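# Set up the camp table with kettle and mug

## Task

Unfold the camp table's frame completely, put the slatted top onto it and unroll it, tuck the inner edge of each end slat beneath both of its own buttons, then set the kettle upright at one end of the top and the mug upright at the other. Everything must stay that way once the robot lets go.

## Robot and tools

Robot: two six-joint arms, left_arm and right_arm, each ending in a sixteen-motor hand (left_arm has a left hand, mirror image of the right hand). Base positions in the scene frame: left_arm (-0.051, +0.487, 0) m, right_arm (+0.043, -0.397, 0) m, each turned slightly about z. A two-camera stand is fixed behind the arms. Cameras: cam_high and cam_low (896x504, fixed, scene frame), cam_left_wrist and cam_right_wrist (672x504, fisheye, on the hands).

Frames. Scene frame: origin at table-top height midway between the arms, +z up, +x out over the table, left_arm on the +y side (image left/right does not follow the arm names). Each arm reports its hand pose, velocities and Hand target in its own base frame. Motion offsets are taken along the current Hand target's own axes. Hand-point axes (right hand): +z along straight fingers toward the tips, +y out of the palm face, +x across the palm away from the thumb; on the left hand +x points toward the thumb. The palm face is at y = -0.062 m; a rigid mast sticks out near the wrist on the palm side and can strike objects.

Row layout (used by execute_actions and move): one flat list of 48 numbers, each in [-1, 1], covering both arms even if one is idle. Numbers 1-6: left_arm dx, dy, dz, rx, ry, rz. Numbers 7-22: left hand motors in this order: index_mcp, index_abd, index_pip, index_dip, middle_mcp, middle_abd, middle_pip, middle_dip, ring_mcp, ring_abd, ring_pip, ring_dip, thumb_cmc, thumb_axl, thumb_mcp, thumb_ipl. Numbers 23-24: left current_limit, speed. Numbers 25-48: the same 24 for right_arm. The six pose numbers are an offset (not a pose) from that arm's Hand target at the start of the action; 1.0 = 0.6 m of translation or 180 degrees, and rx, ry, rz form one rotation vector. All six at 0 re-commands the current Hand target. Hand numbers are absolute goal angles scaled between each hinge's two stops; toward -1 bends/curls. Straight values: _mcp +0.75, _abd 0.00, _pip +0.58, _dip +0.70, thumb_cmc +0.71, thumb_axl +0.68, thumb_mcp +0.23, thumb_ipl +0.17. A 0 in a hand slot is a real goal, so to keep a hand unchanged, copy back its hand_goal, hand_current_limit and hand_speed. current_limit maps -1..+1 to 0..550 mA (start +0.4); speed maps to (speed+1)/2 of 8.5 rad/s (start -0.6). Settings persist.

execute_actions(actions, cameras): actions is a list of actions; each action is up to 15 rows, one per 1/30 s step, the last row held to fill 15 steps. Every row counts from the action's starting Hand target, so repeating an offset moves further. Images return only for an empty actions list or when cameras is given.

move(target, speed, blend, blocking, cameras): straight-line path of each hand point toward one 48-number row, or a list of up to 15 rows, all offsets counted from the same starting Hand targets. speed in m/s, 0.002 to 1 (default 0.25), turns up to twice that in rad/s; one value or one per target. blend in metres rounds corners (0 = stop at each). Paths share at most 10 s. blocking=false returns after about 0.5 s while the move continues. No obstacle avoidance; faster moves lag, overshoot and hit harder. Avoid paths passing near an arm's own base.

wait(seconds 0-10), stop() to brake a running move, zoom_image(camera, region [x0,y0,x1,y1] pixels, max 504x504) on a camera from the newest images, clear_fault(arm) to clear a reported torque fault, finished_scene() to end (irreversible).

Results: per arm end_effector_position (m), end_effector_quat_wxyz, velocities, Hand target (last commanded pose after clipping; next offsets start here), joint positions and torques (positive toward larger joint value, with offsets and noise), and per motor hand_goal, hand_measured, hand_current_ma, hand_state (moving, goal, blocked, overload). A move adds a move: line such as done, off_target, moving, held or fault, plus limits=paced (pose clipped) or limits=held (steps withheld). Each command is clipped to 70 mm and 16 degrees from the measured pose; if the hand settles short, send the remaining distance as an offset. Printed positions may be a few cm off.

Joint ranges (rad): waist ±6.283, shoulder ±2.304, elbow -4.224 to 0.061, forearm roll ±6.283, wrist pitch ±2.164, wrist roll ±6.283. Contact torque limits (N m): 55.8, 55.8, 46.5, 25.1, 15, 16.5; hitting one causes a torque fault that stops the arm until clear_fault. A hand motor at 495 mA or more for 5 s shuts down for 10 s. Motors heating to 80 °C (MOTOR HOT appears from 65 °C) brake the arm for 30-60 s; avoid holding loads outstretched or pushing at unreachable poses. After a HAND FAULT line, further robot calls in that reply are skipped.

Cautions: keep every object inside the work area; do not drop parts, release moving parts, slam or push hard, or strike fixed or heavy items. Keep the arms from pressing on each other, and never close one hand on the other's fingers. A clearance check may hold commands that bring arms too close. Objects may occasionally be nudged by outside pushes, so check before finishing.

Each tool is called by a JSON object that holds its "fn" and its "kwargs".

## Session

{"fn": "execute_actions", "kwargs": {"actions": []}}

Scene clock: 0.00 s.
left_arm: end_effector_position=(+0.4325, -0.0209, +0.3725) hand_goal=(+0.754, +0.000, +0.576, +0.696, +0.754, +0.000, +0.576, +0.696, +0.754, +0.000, +0.576, +0.696, +0.714, +0.678, +0.226, +0.168) hand_measured=(+0.754, +0.000, +0.576, +0.696, +0.754, +0.000, +0.576, +0.696, +0.754, +0.000, +0.576, +0.696, +0.714, +0.678, +0.226, +0.168) hand_current_ma=(+0, +0, +0, +0, +0, +0, +0, +0, +0, +0, +0, +0, +0, +0, +0, +0) hand_state=(goal, goal, goal, goal, goal, goal, goal, goal, goal, goal, goal, goal, goal, goal, goal, goal) hand_current_limit=0.40 hand_speed=-0.60 end_effector_quat_wxyz=(-0.203, -0.102, +0.974, +0.001) | right_arm: end_effector_position=(+0.6689, +0.3753, +0.1616) hand_goal=(+0.754, +0.000, +0.576, +0.696, +0.754, +0.000, +0.576, +0.696, +0.754, +0.000, +0.576, +0.696, +0.714, +0.678, +0.226, +0.168) hand_measured=(+0.754, +0.000, +0.576, +0.696, +0.754, +0.000, +0.576, +0.696, +0.754, +0.000, +0.576, +0.696, +0.714, +0.678, +0.226, +0.168) hand_current_ma=(+0, +0, +0, +0, +0, +0, +0, +0, +0, +0, +0, +0, +0, +0, +0, +0) hand_state=(goal, goal, goal, goal, goal, goal, goal, goal, goal, goal, goal, goal, goal, goal, goal, goal) hand_current_limit=0.40 hand_speed=-0.60 end_effector_quat_wxyz=(+0.147, -0.055, +0.883, -0.442)
Joint positions: left_arm=[-0.162 -0.378 -1.236 -0.108 -1.257 -0.316] | right_arm=[0.702 -1.096 -1.885 -0.931 -1.354 1.067]
Joint velocities: within noise
Joint torques (N m): no reading
Hand target: left_arm +0.4325, -0.0209, +0.3725; -0.203, -0.102, +0.974, +0.001 | right_arm +0.6689, +0.3753, +0.1616; +0.147, -0.055, +0.883, -0.442

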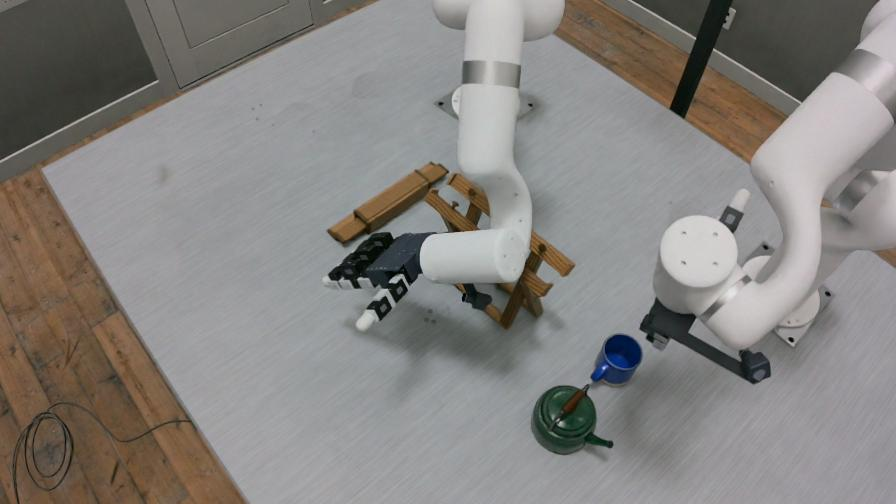

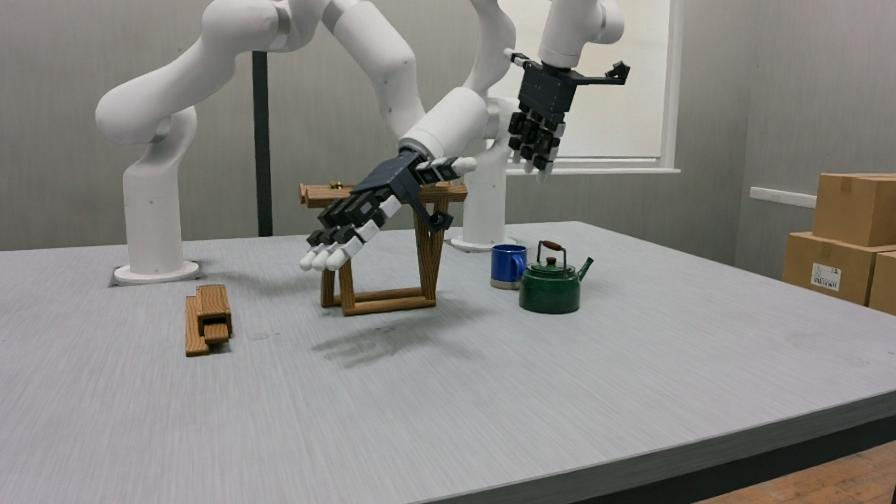

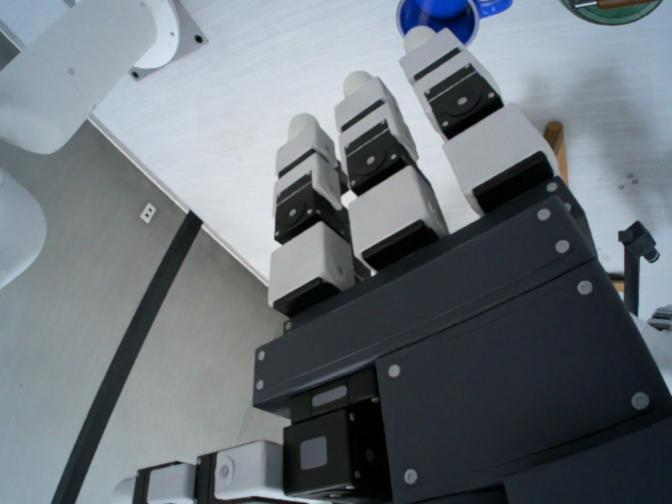

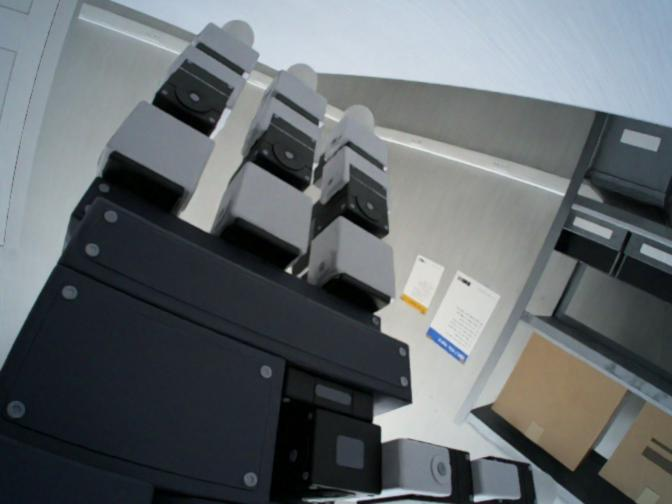

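{"fn": "zoom_image", "kwargs": {"camera": "cam_high", "region": [300, 130, 620, 350]}}

{"fn": "zoom_image", "kwargs": {"camera": "cam_low", "region": [160, 160, 500, 370]}}

{"fn": "zoom_image", "kwargs": {"camera": "cam_high", "region": [500, 310, 680, 470]}}

Scaled by 1.575 from the camera's 896x504 image, which has a finer 1280x720 frame.

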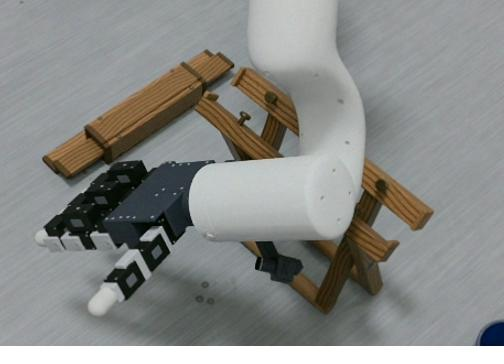

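Scaled by 1.482 from the camera's 896x504 image, which has a finer 1280x720 frame.

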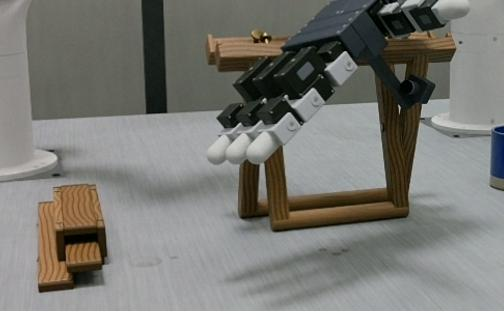

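Scaled by 2.800 from the camera's 896x504 image, which has a finer 1280x720 frame.

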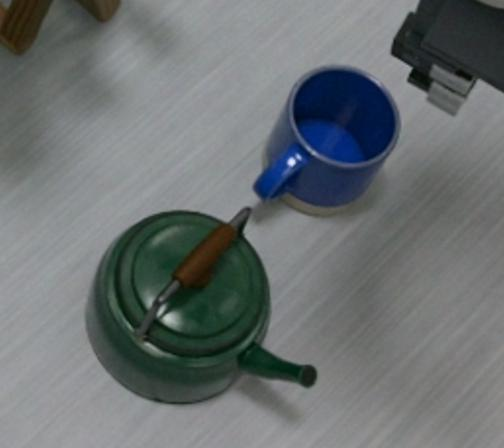

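{"fn": "move", "kwargs": {"target": [[0,0,0,0,0,0,0.754,0,0.576,0.696,0.754,0,0.576,0.696,0.754,0,0.576,0.696,0.714,0.678,0.226,0.168,0.4,-0.6,-0.088,-0.332,-0.236,0,0,0,0.754,0,0.576,0.696,0.754,0,0.576,0.696,0.754,0,0.576,0.696,0.714,0.678,0.226,0.168,0.4,-0.6],[0,0,0,0,0,0,0.754,0,0.576,0.696,0.754,0,0.576,0.696,0.754,0,0.576,0.696,0.714,0.678,0.226,0.168,0.4,-0.6,0.557,-0.8,0.183,0,0,0,0.754,0,0.576,0.696,0.754,0,0.576,0.696,0.754,0,0.576,0.696,0.714,0.678,0.226,0.168,0.4,-0.6]], "blend": 0.05, "cameras": ["all"]}}

Scene clock: 22.80 s.
left_arm: end_effector_position=(+0.4325, -0.0209, +0.3725) hand_goal=(+0.754, +0.000, +0.576, +0.696, +0.754, +0.000, +0.576, +0.696, +0.754, +0.000, +0.576, +0.696, +0.714, +0.678, +0.226, +0.168) hand_measured=(+0.754, +0.000, +0.576, +0.696, +0.754, +0.000, +0.576, +0.696, +0.754, +0.000, +0.576, +0.696, +0.714, +0.678, +0.224, +0.168) hand_current_ma=(+0, +0, +0, +0, +0, +0, +0, +0, +0, +0, +0, +0, +0, +0, +0, +0) hand_state=(goal, goal, goal, goal, goal, goal, goal, goal, goal, goal, goal, goal, goal, goal, goal, goal) hand_current_limit=0.40 hand_speed=-0.60 end_effector_quat_wxyz=(-0.203, -0.102, +0.974, +0.001) | right_arm: end_effector_position=(+0.3696, -0.0740, +0.4119) hand_goal=(+0.754, +0.000, +0.576, +0.696, +0.754, +0.000, +0.576, +0.696, +0.754, +0.000, +0.576, +0.696, +0.714, +0.678, +0.226, +0.168) hand_measured=(+0.746, +0.000, +0.576, +0.696, +0.746, +0.000, +0.576, +0.696, +0.746, +0.000, +0.576, +0.696, +0.708, +0.678, +0.226, +0.168) hand_current_ma=(-38, +0, +1, +0, -36, +0, +1, +0, -41, +0, +1, +0, -29, -4, -4, -2) hand_state=(goal, goal, goal, goal, goal, goal, goal, goal, goal, goal, goal, goal, goal, goal, goal, goal) hand_current_limit=0.40 hand_speed=-0.60 end_effector_quat_wxyz=(+0.147, -0.055, +0.883, -0.442)
Joint positions: left_arm=[-0.162 -0.378 -1.236 -0.108 -1.257 -0.316] | right_arm=[0.136 0.408 -0.549 -1.163 -1.058 0.687]
Joint torques (N m): left_arm=[-0.23 41.67 -24.1 0.69 -0.78 -0.1] | right_arm=[-9.22 10.02 -10.5 -2.56 2.73 -1.2]
Hand target: left_arm +0.4325, -0.0209, +0.3725; -0.203, -0.102, +0.974, +0.001 | right_arm +0.3695, -0.0740, +0.4119; +0.147, -0.055, +0.883, -0.442
Off the commanded pose: left_arm 0.000 m, 0 deg | right_arm 0.000 m, 0 deg.
move: done

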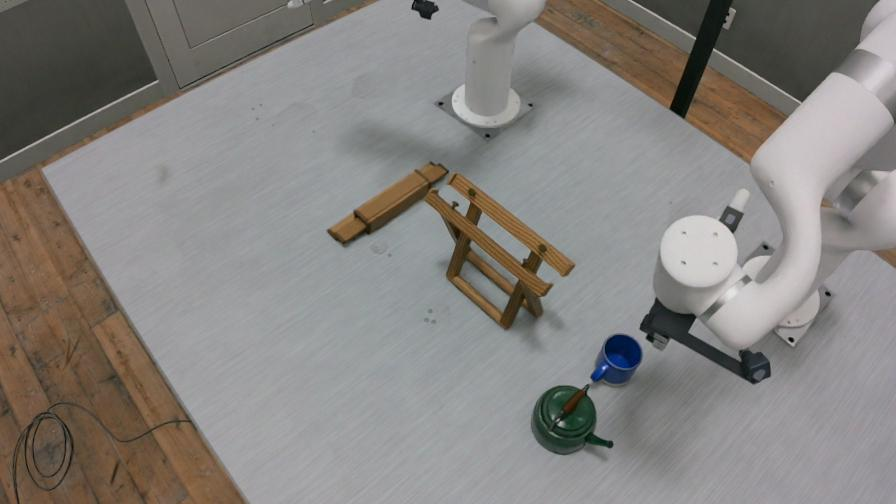

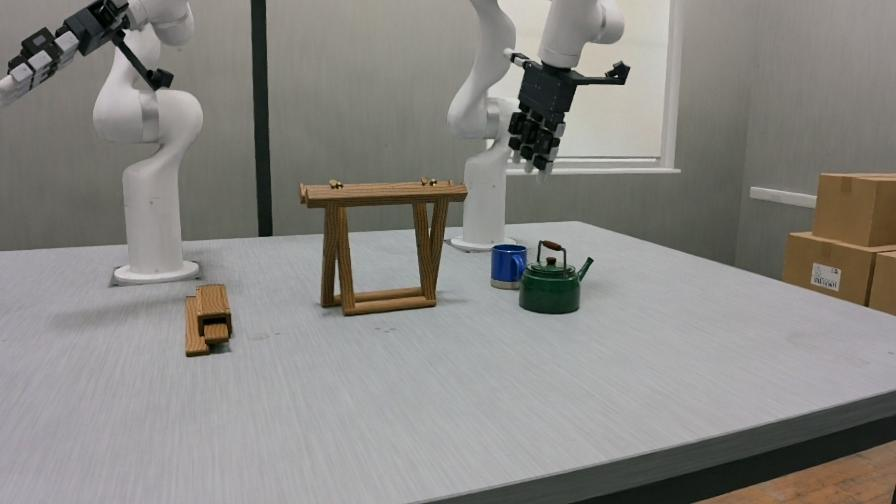

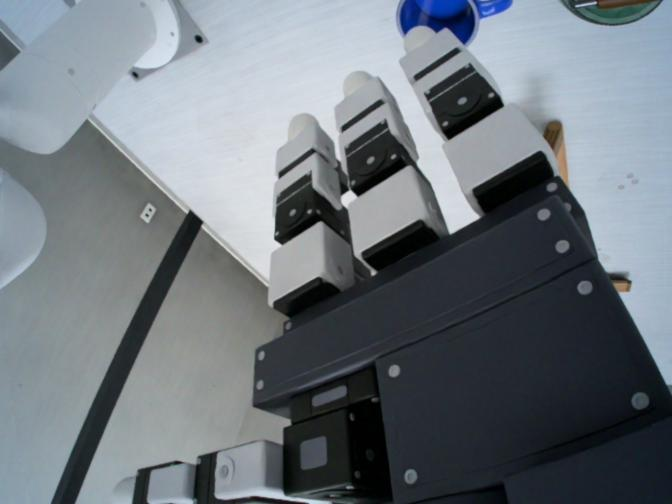

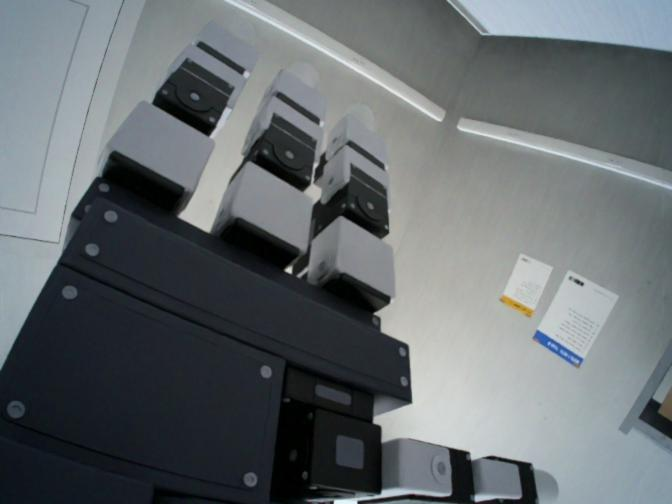

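{"fn": "zoom_image", "kwargs": {"camera": "cam_high", "region": [410, 150, 610, 340]}}

{"fn": "zoom_image", "kwargs": {"camera": "cam_low", "region": [280, 160, 500, 330]}}

{"fn": "zoom_image", "kwargs": {"camera": "cam_high", "region": [310, 140, 470, 260]}}

{"fn": "zoom_image", "kwargs": {"camera": "cam_low", "region": [160, 270, 260, 370]}}

Scaled by 2.520 from the camera's 896x504 image, which has a finer 1280x720 frame.

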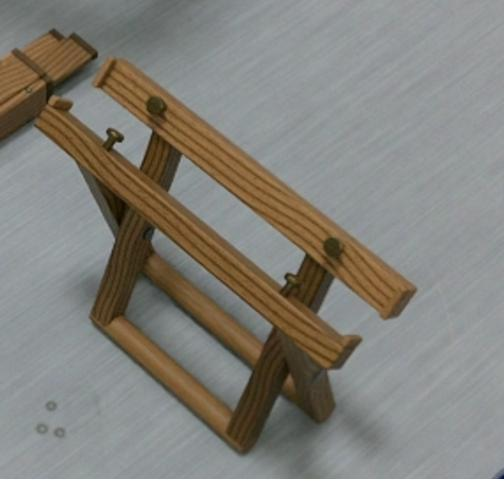

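Scaled by 2.291 from the camera's 896x504 image, which has a finer 1280x720 frame.

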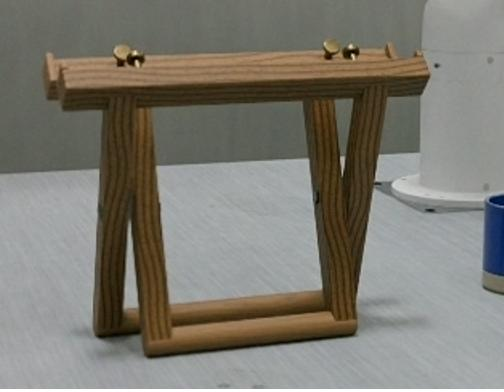

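Scaled by 3.150 from the camera's 896x504 image, which has a finer 1280x720 frame.

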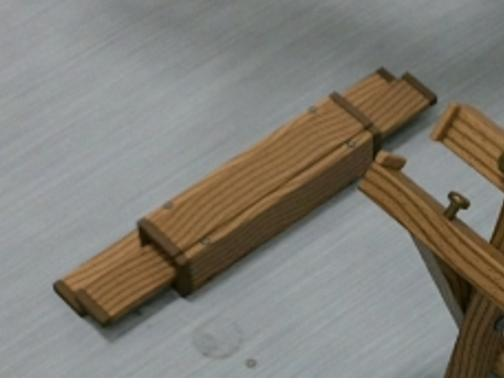

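Scaled by 5.040 from the camera's 896x504 image, which has a finer 1280x720 frame.

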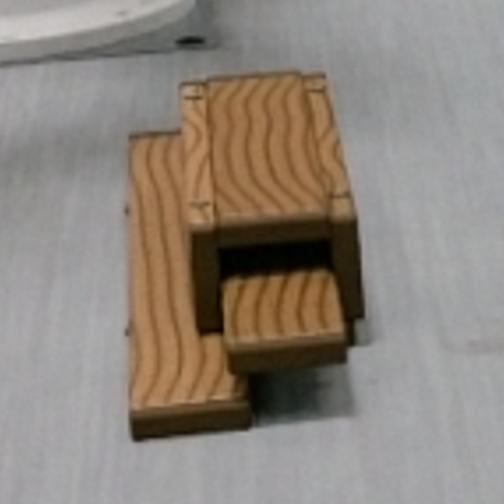

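{"fn": "zoom_image", "kwargs": {"camera": "cam_high", "region": [420, 60, 560, 150]}}

{"fn": "zoom_image", "kwargs": {"camera": "cam_high", "region": [730, 220, 850, 360]}}

{"fn": "zoom_image", "kwargs": {"camera": "cam_low", "region": [100, 240, 210, 300]}}

{"fn": "zoom_image", "kwargs": {"camera": "cam_low", "region": [430, 220, 540, 270]}}

Scaled by 3.600 from the camera's 896x504 image, which has a finer 1280x720 frame.

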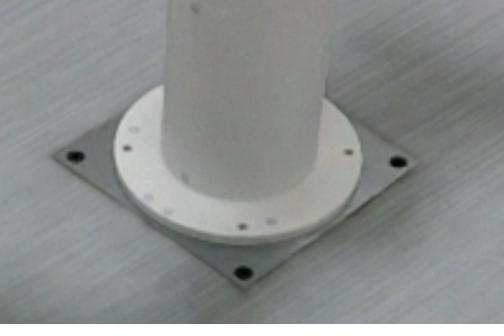

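Scaled by 3.600 from the camera's 896x504 image, which has a finer 1280x720 frame.

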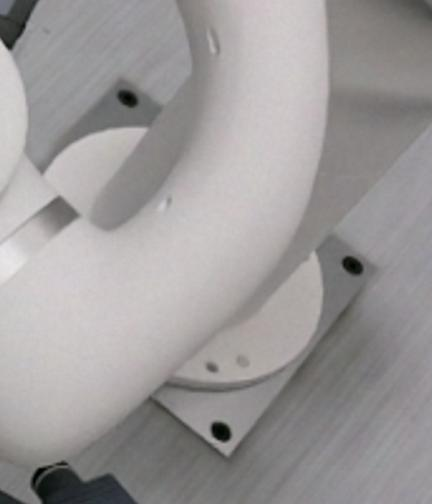

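Scaled by 4.582 from the camera's 896x504 image, which has a finer 1280x720 frame.

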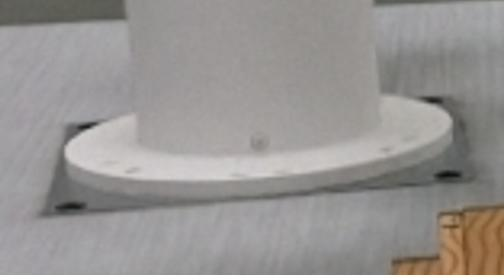

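Scaled by 4.582 from the camera's 896x504 image, which has a finer 1280x720 frame.

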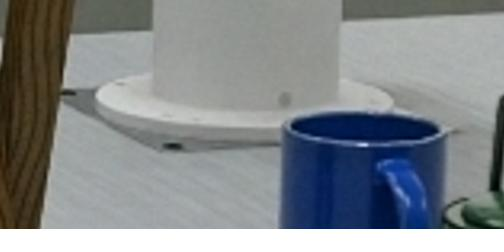

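{"fn": "move", "kwargs": {"target": [[0,0,0,0,0,0,0.754,0,0.576,0.696,0.754,0,0.576,0.696,0.754,0,0.576,0.696,0.714,0.678,0.226,0.168,0.4,-0.6,0.062,0.172,0.065,-0.293,0.0975,0.0365,0.754,0,0.576,0.696,0.754,0,0.576,0.696,0.754,0,0.576,0.696,0.714,0.678,0.226,0.168,0.4,-0.6]], "cameras": ["all"]}}

Scene clock: 91.87 s.
left_arm: end_effector_position=(+0.4325, -0.0209, +0.3725) hand_goal=(+0.754, +0.000, +0.576, +0.696, +0.754, +0.000, +0.576, +0.696, +0.754, +0.000, +0.576, +0.696, +0.714, +0.678, +0.226, +0.168) hand_measured=(+0.754, +0.000, +0.576, +0.696, +0.754, +0.000, +0.576, +0.696, +0.754, +0.000, +0.576, +0.696, +0.714, +0.678, +0.224, +0.168) hand_current_ma=(+0, +0, +0, +0, +0, +0, +0, +0, +0, +0, +0, +0, +0, +0, +0, +0) hand_state=(goal, goal, goal, goal, goal, goal, goal, goal, goal, goal, goal, goal, goal, goal, goal, goal) hand_current_limit=0.40 hand_speed=-0.60 end_effector_quat_wxyz=(-0.203, -0.102, +0.974, +0.001) | right_arm: end_effector_position=(+0.3496, -0.0501, +0.2997) hand_goal=(+0.754, +0.000, +0.576, +0.696, +0.754, +0.000, +0.576, +0.696, +0.754, +0.000, +0.576, +0.696, +0.714, +0.678, +0.226, +0.168) hand_measured=(+0.748, +0.000, +0.576, +0.696, +0.750, +0.000, +0.576, +0.696, +0.748, +0.000, +0.576, +0.696, +0.712, +0.678, +0.224, +0.168) hand_current_ma=(-26, +0, +1, +0, -24, +0, +1, +0, -28, +0, +1, +0, -13, -4, -16, -2) hand_state=(goal, goal, goal, goal, goal, goal, goal, goal, goal, goal, goal, goal, goal, goal, goal, goal) hand_current_limit=0.40 hand_speed=-0.60 end_effector_quat_wxyz=(+0.000, +0.000, +1.000, +0.000)
Joint positions: left_arm=[-0.162 -0.378 -1.236 -0.108 -1.257 -0.316] | right_arm=[-0.392 0.085 -0.605 -0.001 -0.691 -0.391]
Joint torques (N m): left_arm=[-2.05 43.46 -23.92 1.46 -0.86 -0.11] | right_arm=[-9.65 4.76 -18.84 3.39 -4.03 -1.16]
Hand target: left_arm +0.4325, -0.0209, +0.3725; -0.203, -0.102, +0.974, +0.001 | right_arm +0.3496, -0.0501, +0.2997; +0.000, +0.000, +1.000, +0.000
Off the commanded pose: left_arm 0.000 m, 0 deg | right_arm 0.000 m, 0 deg.
move: done

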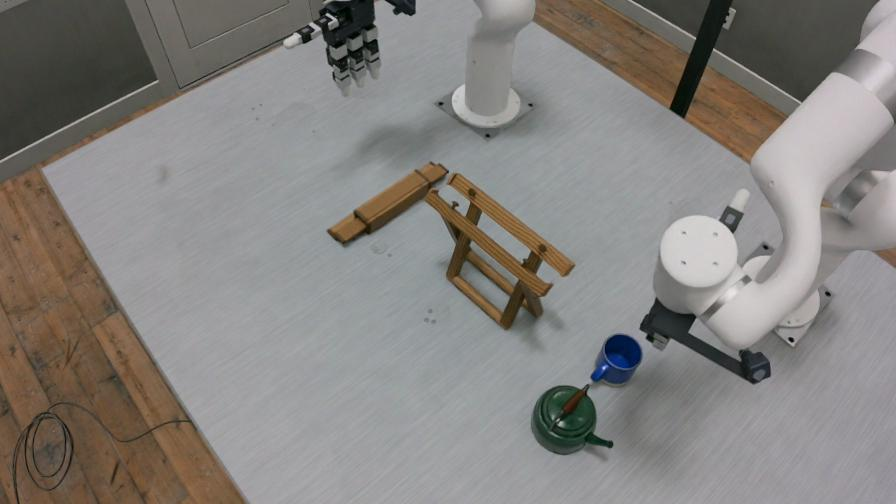

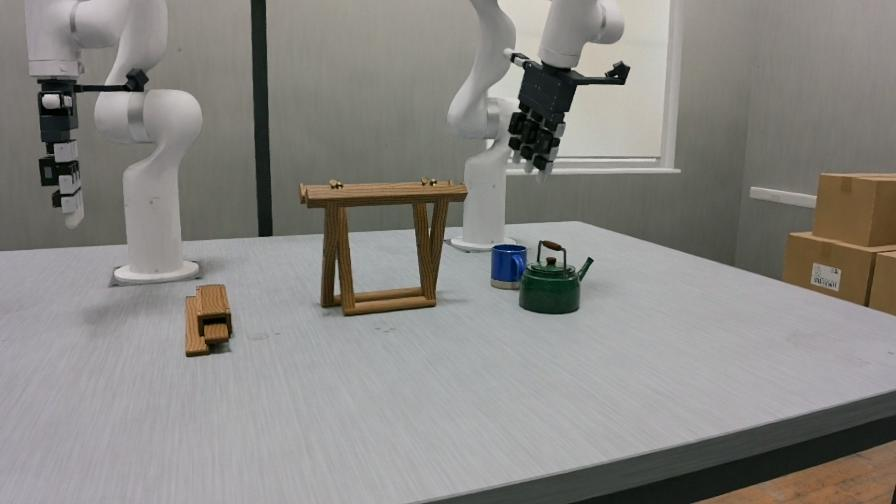

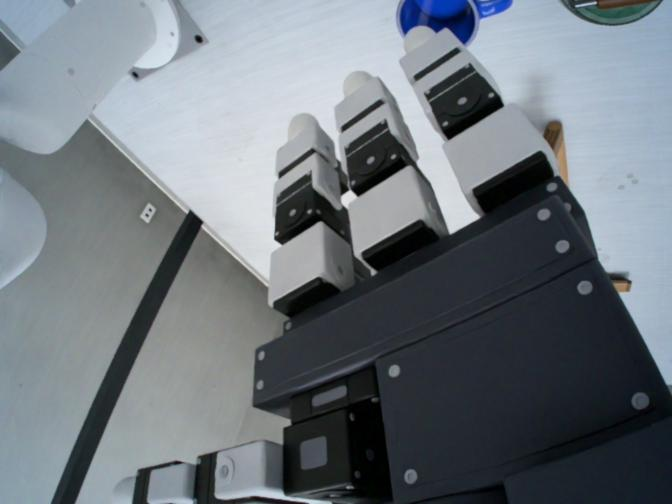

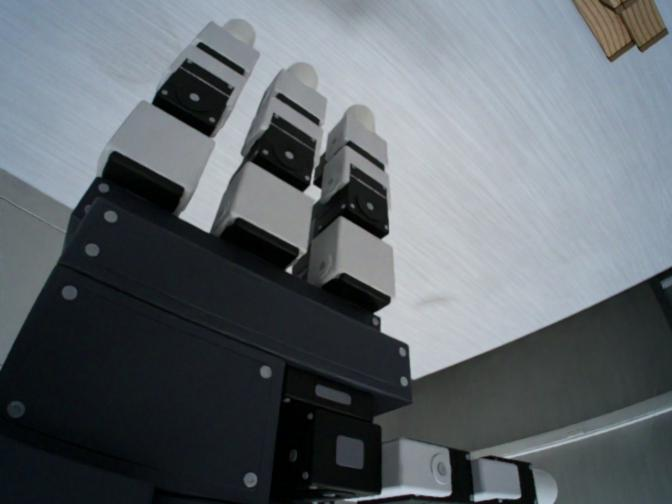

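{"fn": "zoom_image", "kwargs": {"camera": "cam_high", "region": [270, 0, 400, 110]}}

{"fn": "zoom_image", "kwargs": {"camera": "cam_low", "region": [20, 60, 150, 240]}}

{"fn": "move", "kwargs": {"target": [0,0,0,0,0,0,0.754,0,0.576,0.696,0.754,0,0.576,0.696,0.754,0,0.576,0.696,0.714,0.678,0.226,0.168,0.4,-0.6,0,0,0.25,0,0,0,0.754,0,0.576,0.696,0.754,0,0.576,0.696,0.754,0,0.576,0.696,0.714,0.678,0.226,0.168,0.4,-0.6], "cameras": ["cam_high","cam_low"]}}

Scaled by 3.877 from the camera's 896x504 image, which has a finer 1280x720 frame.

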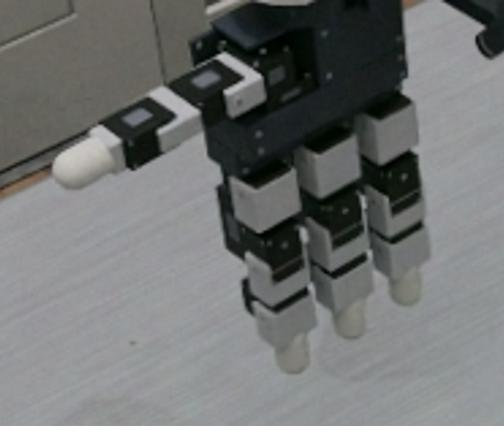

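Scaled by 2.800 from the camera's 896x504 image, which has a finer 1280x720 frame.

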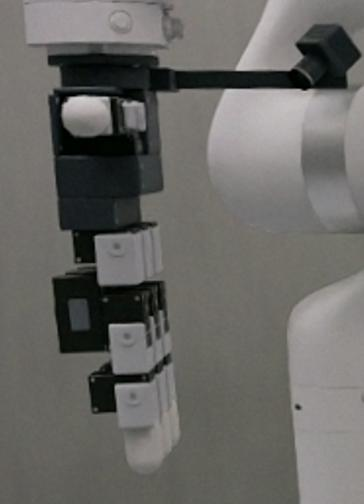

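Scene clock: 99.17 s.
left_arm: end_effector_position=(+0.4325, -0.0209, +0.3725) hand_goal=(+0.754, +0.000, +0.576, +0.696, +0.754, +0.000, +0.576, +0.696, +0.754, +0.000, +0.576, +0.696, +0.714, +0.678, +0.226, +0.168) hand_measured=(+0.754, +0.000, +0.576, +0.696, +0.754, +0.000, +0.576, +0.696, +0.754, +0.000, +0.576, +0.696, +0.714, +0.678, +0.224, +0.168) hand_current_ma=(+0, +0, +0, +0, +0, +0, +0, +0, +0, +0, +0, +0, +0, +0, +0, +0) hand_state=(goal, goal, goal, goal, goal, goal, goal, goal, goal, goal, goal, goal, goal, goal, goal, goal) hand_current_limit=0.40 hand_speed=-0.60 end_effector_quat_wxyz=(-0.203, -0.102, +0.974, +0.001) | right_arm: end_effector_position=(+0.3495, -0.0502, +0.1497) hand_goal=(+0.754, +0.000, +0.576, +0.696, +0.754, +0.000, +0.576, +0.696, +0.754, +0.000, +0.576, +0.696, +0.714, +0.678, +0.226, +0.168) hand_measured=(+0.750, +0.000, +0.576, +0.696, +0.750, +0.000, +0.576, +0.696, +0.748, +0.000, +0.576, +0.696, +0.712, +0.678, +0.224, +0.168) hand_current_ma=(-24, +0, +1, +0, -22, +0, +1, +0, -26, +0, +1, +0, -12, -4, -18, -2) hand_state=(goal, goal, goal, goal, goal, goal, goal, goal, goal, goal, goal, goal, goal, goal, goal, goal) hand_current_limit=0.40 hand_speed=-0.60 end_effector_quat_wxyz=(+0.000, +0.000, +1.000, +0.000)
Joint positions: left_arm=[-0.162 -0.378 -1.236 -0.108 -1.257 -0.316] | right_arm=[-0.392 -0.252 -0.517 -0.002 -0.265 -0.39]
Joint torques (N m): left_arm=[-2.91 43.75 -23.74 0.61 -0.93 -0.1] | right_arm=[5.41 9.65 -14.82 3.46 3.66 -1.2]
Hand target: left_arm +0.4325, -0.0209, +0.3725; -0.203, -0.102, +0.974, +0.001 | right_arm +0.3495, -0.0502, +0.1497; +0.000, +0.000, +1.000, +0.000
Off the commanded pose: left_arm 0.000 m, 0 deg | right_arm 0.000 m, 0 deg.
move: done
Images, in order (width x height): cam_high 896x504, cam_low 896x504.

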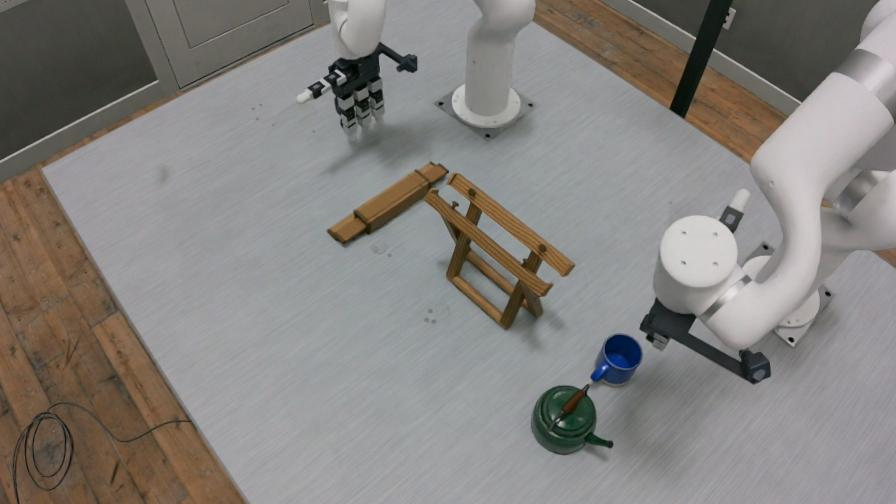

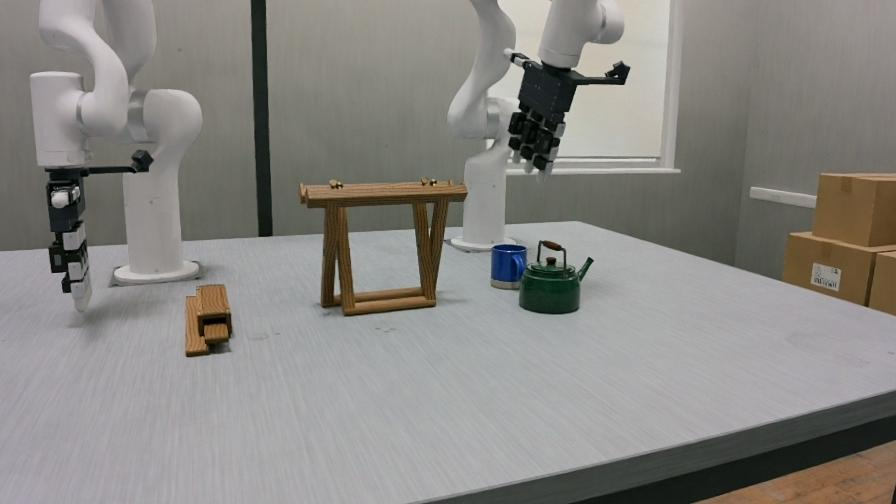

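{"fn": "zoom_image", "kwargs": {"camera": "cam_high", "region": [290, 40, 420, 150]}}

{"fn": "zoom_image", "kwargs": {"camera": "cam_low", "region": [30, 160, 150, 340]}}

{"fn": "move", "kwargs": {"target": [0,0,0,0,0,0,0.754,0,0.576,0.696,0.754,0,0.576,0.696,0.754,0,0.576,0.696,0.714,0.678,0.226,0.168,0.4,-0.6,-0.5,0,0,0,0,0,0.754,0,0.576,0.696,0.754,0,0.576,0.696,0.754,0,0.576,0.696,0.714,0.678,0.226,0.168,0.4,-0.6], "cameras": ["cam_high","cam_low","cam_right_wrist"]}}

Scaled by 3.877 from the camera's 896x504 image, which has a finer 1280x720 frame.

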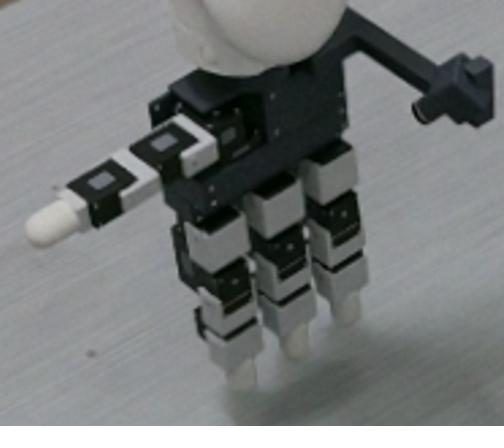

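Scaled by 2.800 from the camera's 896x504 image, which has a finer 1280x720 frame.

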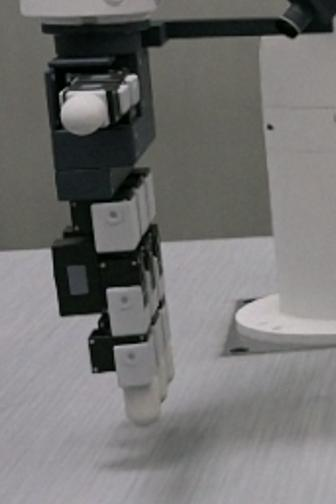

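Scene clock: 105.60 s.
left_arm: end_effector_position=(+0.4325, -0.0209, +0.3725) hand_goal=(+0.754, +0.000, +0.576, +0.696, +0.754, +0.000, +0.576, +0.696, +0.754, +0.000, +0.576, +0.696, +0.714, +0.678, +0.226, +0.168) hand_measured=(+0.754, +0.000, +0.576, +0.696, +0.754, +0.000, +0.576, +0.696, +0.754, +0.000, +0.576, +0.696, +0.714, +0.678, +0.224, +0.168) hand_current_ma=(+0, +0, +0, +0, +0, +0, +0, +0, +0, +0, +0, +0, +0, +0, +0, +0) hand_state=(goal, goal, goal, goal, goal, goal, goal, goal, goal, goal, goal, goal, goal, goal, goal, goal) hand_current_limit=0.40 hand_speed=-0.60 end_effector_quat_wxyz=(-0.203, -0.102, +0.974, +0.001) | right_arm: end_effector_position=(+0.6495, -0.0501, +0.1496) hand_goal=(+0.754, +0.000, +0.576, +0.696, +0.754, +0.000, +0.576, +0.696, +0.754, +0.000, +0.576, +0.696, +0.714, +0.678, +0.226, +0.168) hand_measured=(+0.750, +0.000, +0.576, +0.696, +0.750, +0.000, +0.576, +0.696, +0.748, +0.000, +0.576, +0.696, +0.712, +0.678, +0.224, +0.168) hand_current_ma=(-24, +0, +1, +0, -22, +0, +1, +0, -25, +0, +1, +0, -12, -4, -18, -2) hand_state=(goal, goal, goal, goal, goal, goal, goal, goal, goal, goal, goal, goal, goal, goal, goal, goal) hand_current_limit=0.40 hand_speed=-0.60 end_effector_quat_wxyz=(+0.000, +0.000, +1.000, +0.000)
Joint positions: left_arm=[-0.162 -0.378 -1.236 -0.108 -1.257 -0.316] | right_arm=[-0.212 -0.793 -1.389 -0.001 -0.597 -0.212]
Joint torques (N m): left_arm=[-0.7 43.51 -23.62 1.03 -0.97 -0.22] | right_arm=[6.09 25.9 -18.2 -1.73 -4.01 1.01]
Hand target: left_arm +0.4325, -0.0209, +0.3725; -0.203, -0.102, +0.974, +0.001 | right_arm +0.6495, -0.0501, +0.1496; +0.000, +0.000, +1.000, +0.000
Off the commanded pose: left_arm 0.000 m, 0 deg | right_arm 0.000 m, 0 deg.
move: done
Images, in order (width x height): cam_high 896x504, cam_low 896x504, cam_right_wrist 672x504.

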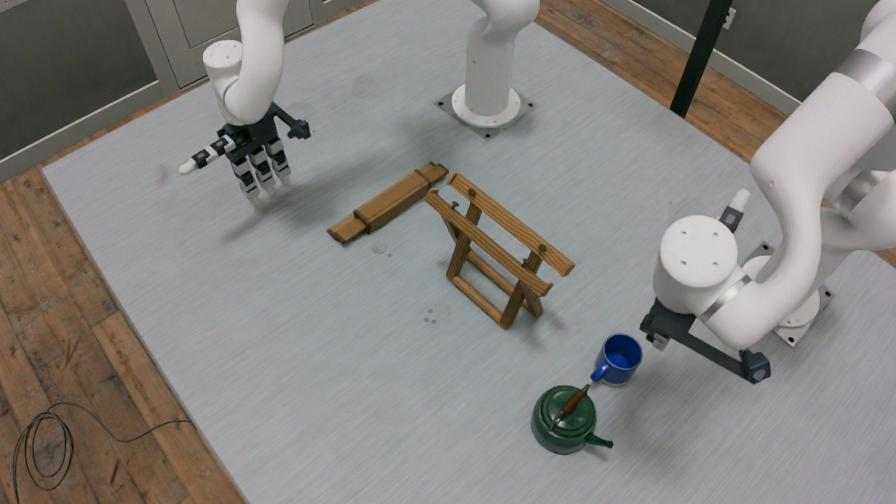

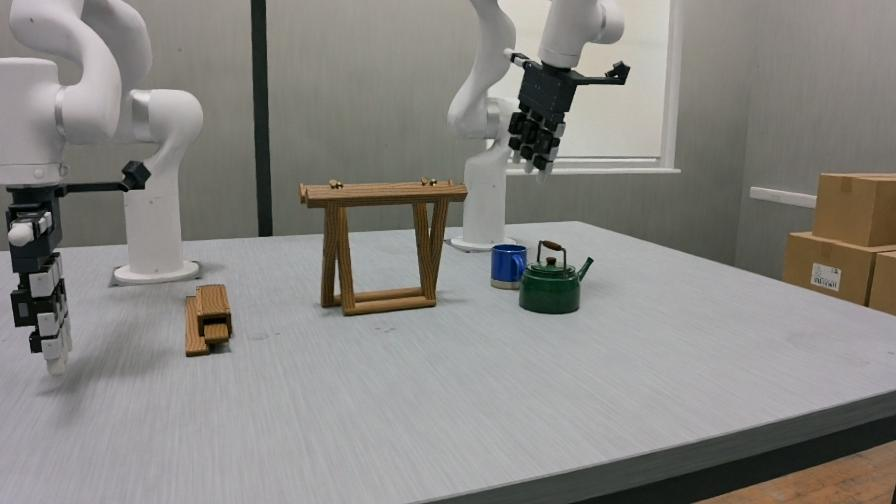

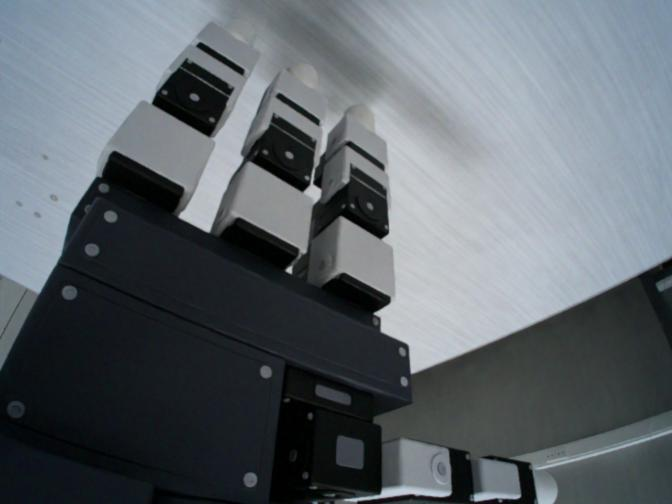

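{"fn": "zoom_image", "kwargs": {"camera": "cam_high", "region": [170, 100, 320, 220]}}

{"fn": "zoom_image", "kwargs": {"camera": "cam_low", "region": [0, 200, 120, 400]}}

{"fn": "move", "kwargs": {"target": [[0,0,0,0,0,0,0.754,0,0.576,0.696,0.754,0,0.576,0.696,0.754,0,0.576,0.696,0.714,0.678,0.226,0.168,0.4,-0.6,-0.167,0,-0.2,0,0,0,0.754,0,0.576,0.696,0.754,0,0.576,0.696,0.754,0,0.576,0.696,0.714,0.678,0.226,0.168,0.4,-0.6],[0,0,0,0,0,0,0.754,0,0.576,0.696,0.754,0,0.576,0.696,0.754,0,0.576,0.696,0.714,0.678,0.226,0.168,0.4,-0.6,-0.167,0.58333,-0.2,0,0,0,0.754,0,0.576,0.696,0.754,0,0.576,0.696,0.754,0,0.576,0.696,0.714,0.678,0.226,0.168,0.4,-0.6],[0,0,0,0,0,0,0.754,0,0.576,0.696,0.754,0,0.576,0.696,0.754,0,0.576,0.696,0.714,0.678,0.226,0.168,0.4,-0.6,-0.167,0.58333,0,0,0,0,0.754,0,0.576,0.696,0.754,0,0.576,0.696,0.754,0,0.576,0.696,0.714,0.678,0.226,0.168,0.4,-0.6]], "blend": 0.05, "cameras": ["cam_high","cam_low","cam_right_wrist"]}}

Scaled by 3.360 from the camera's 896x504 image, which has a finer 1280x720 frame.

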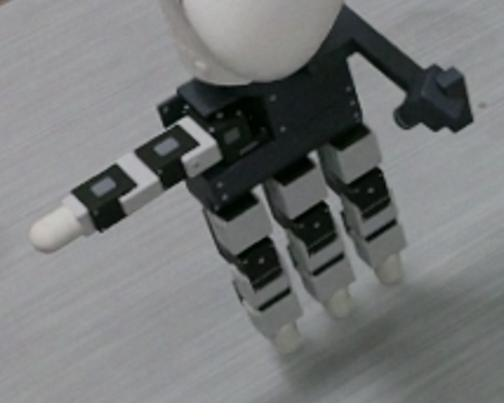

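Scaled by 2.520 from the camera's 896x504 image, which has a finer 1280x720 frame.

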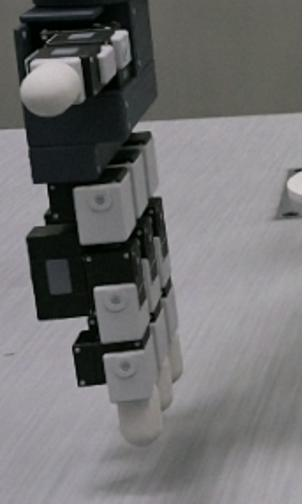

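Scene clock: 119.63 s.
left_arm: end_effector_position=(+0.4325, -0.0209, +0.3725) hand_goal=(+0.754, +0.000, +0.576, +0.696, +0.754, +0.000, +0.576, +0.696, +0.754, +0.000, +0.576, +0.696, +0.714, +0.678, +0.226, +0.168) hand_measured=(+0.754, +0.000, +0.576, +0.696, +0.754, +0.000, +0.576, +0.696, +0.754, +0.000, +0.576, +0.696, +0.714, +0.678, +0.224, +0.168) hand_current_ma=(+0, +0, +0, +0, +0, +0, +0, +0, +0, +0, +0, +0, +0, +0, +0, +0) hand_state=(goal, goal, goal, goal, goal, goal, goal, goal, goal, goal, goal, goal, goal, goal, goal, goal) hand_current_limit=0.40 hand_speed=-0.60 end_effector_quat_wxyz=(-0.203, -0.102, +0.974, +0.001) | right_arm: end_effector_position=(+0.7496, +0.2999, +0.1494) hand_goal=(+0.754, +0.000, +0.576, +0.696, +0.754, +0.000, +0.576, +0.696, +0.754, +0.000, +0.576, +0.696, +0.714, +0.678, +0.226, +0.168) hand_measured=(+0.750, +0.000, +0.576, +0.696, +0.750, +0.000, +0.576, +0.696, +0.750, +0.000, +0.576, +0.696, +0.712, +0.678, +0.222, +0.168) hand_current_ma=(-18, +0, +1, +0, -17, +0, +1, +0, -19, +0, +1, +0, -10, -4, -19, -2) hand_state=(goal, goal, goal, goal, goal, goal, goal, goal, goal, goal, goal, goal, goal, goal, goal, goal) hand_current_limit=0.40 hand_speed=-0.60 end_effector_quat_wxyz=(+0.000, +0.000, +1.000, +0.000)
Joint positions: left_arm=[-0.162 -0.378 -1.236 -0.108 -1.257 -0.316] | right_arm=[0.288 -1.078 -1.902 -0.001 -0.825 0.288]
Joint torques (N m): left_arm=[-1.67 43.37 -23.92 0.88 -0.9 -0.02] | right_arm=[5.98 31.04 -19.45 0.14 3.88 0.96]
Hand target: left_arm +0.4325, -0.0209, +0.3725; -0.203, -0.102, +0.974, +0.001 | right_arm +0.7496, +0.2999, +0.1494; +0.000, +0.000, +1.000, +0.000
Off the commanded pose: left_arm 0.000 m, 0 deg | right_arm 0.000 m, 0 deg.
move: done
Images, in order (width x height): cam_high 896x504, cam_low 896x504, cam_right_wrist 672x504.

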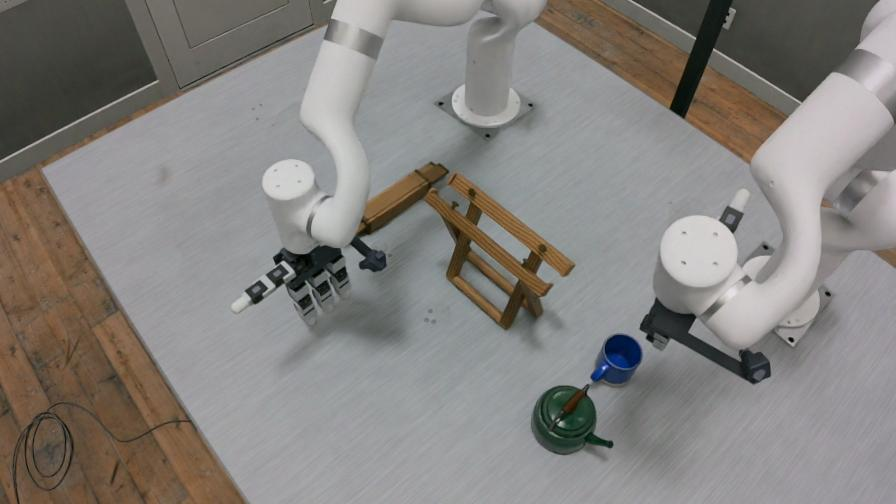

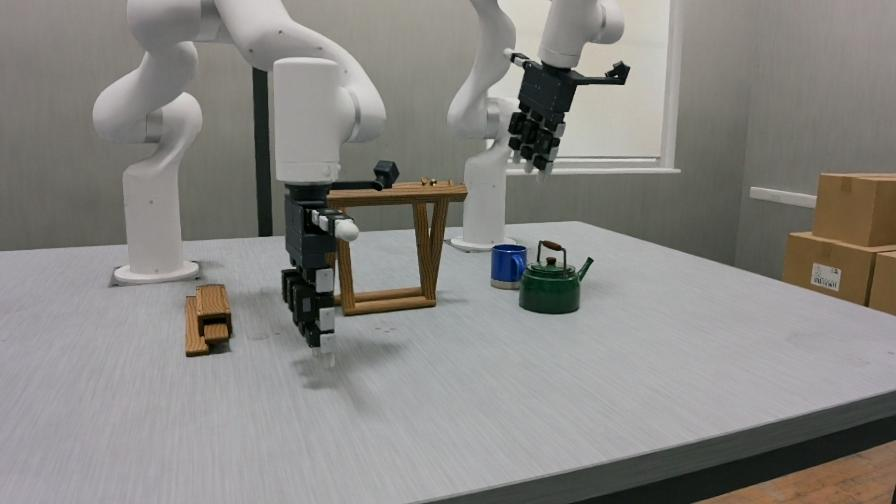

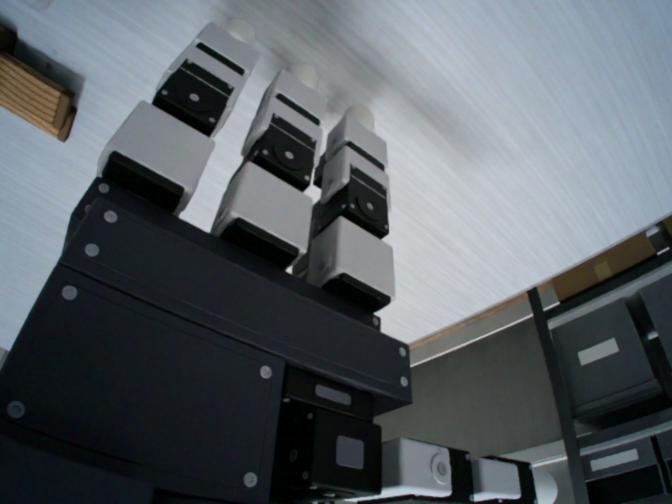

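{"fn": "zoom_image", "kwargs": {"camera": "cam_high", "region": [220, 240, 400, 360]}}

{"fn": "zoom_image", "kwargs": {"camera": "cam_low", "region": [260, 180, 380, 400]}}

Scaled by 2.800 from the camera's 896x504 image, which has a finer 1280x720 frame.

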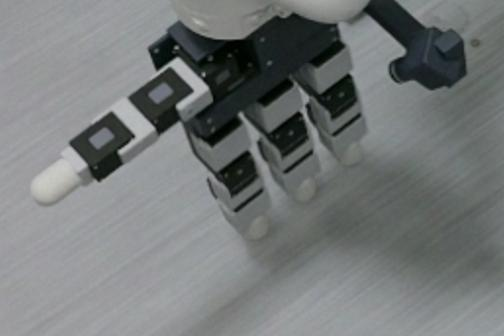

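Scaled by 2.291 from the camera's 896x504 image, which has a finer 1280x720 frame.

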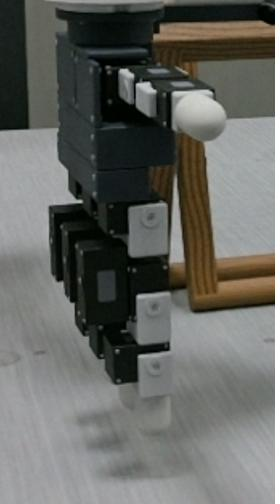

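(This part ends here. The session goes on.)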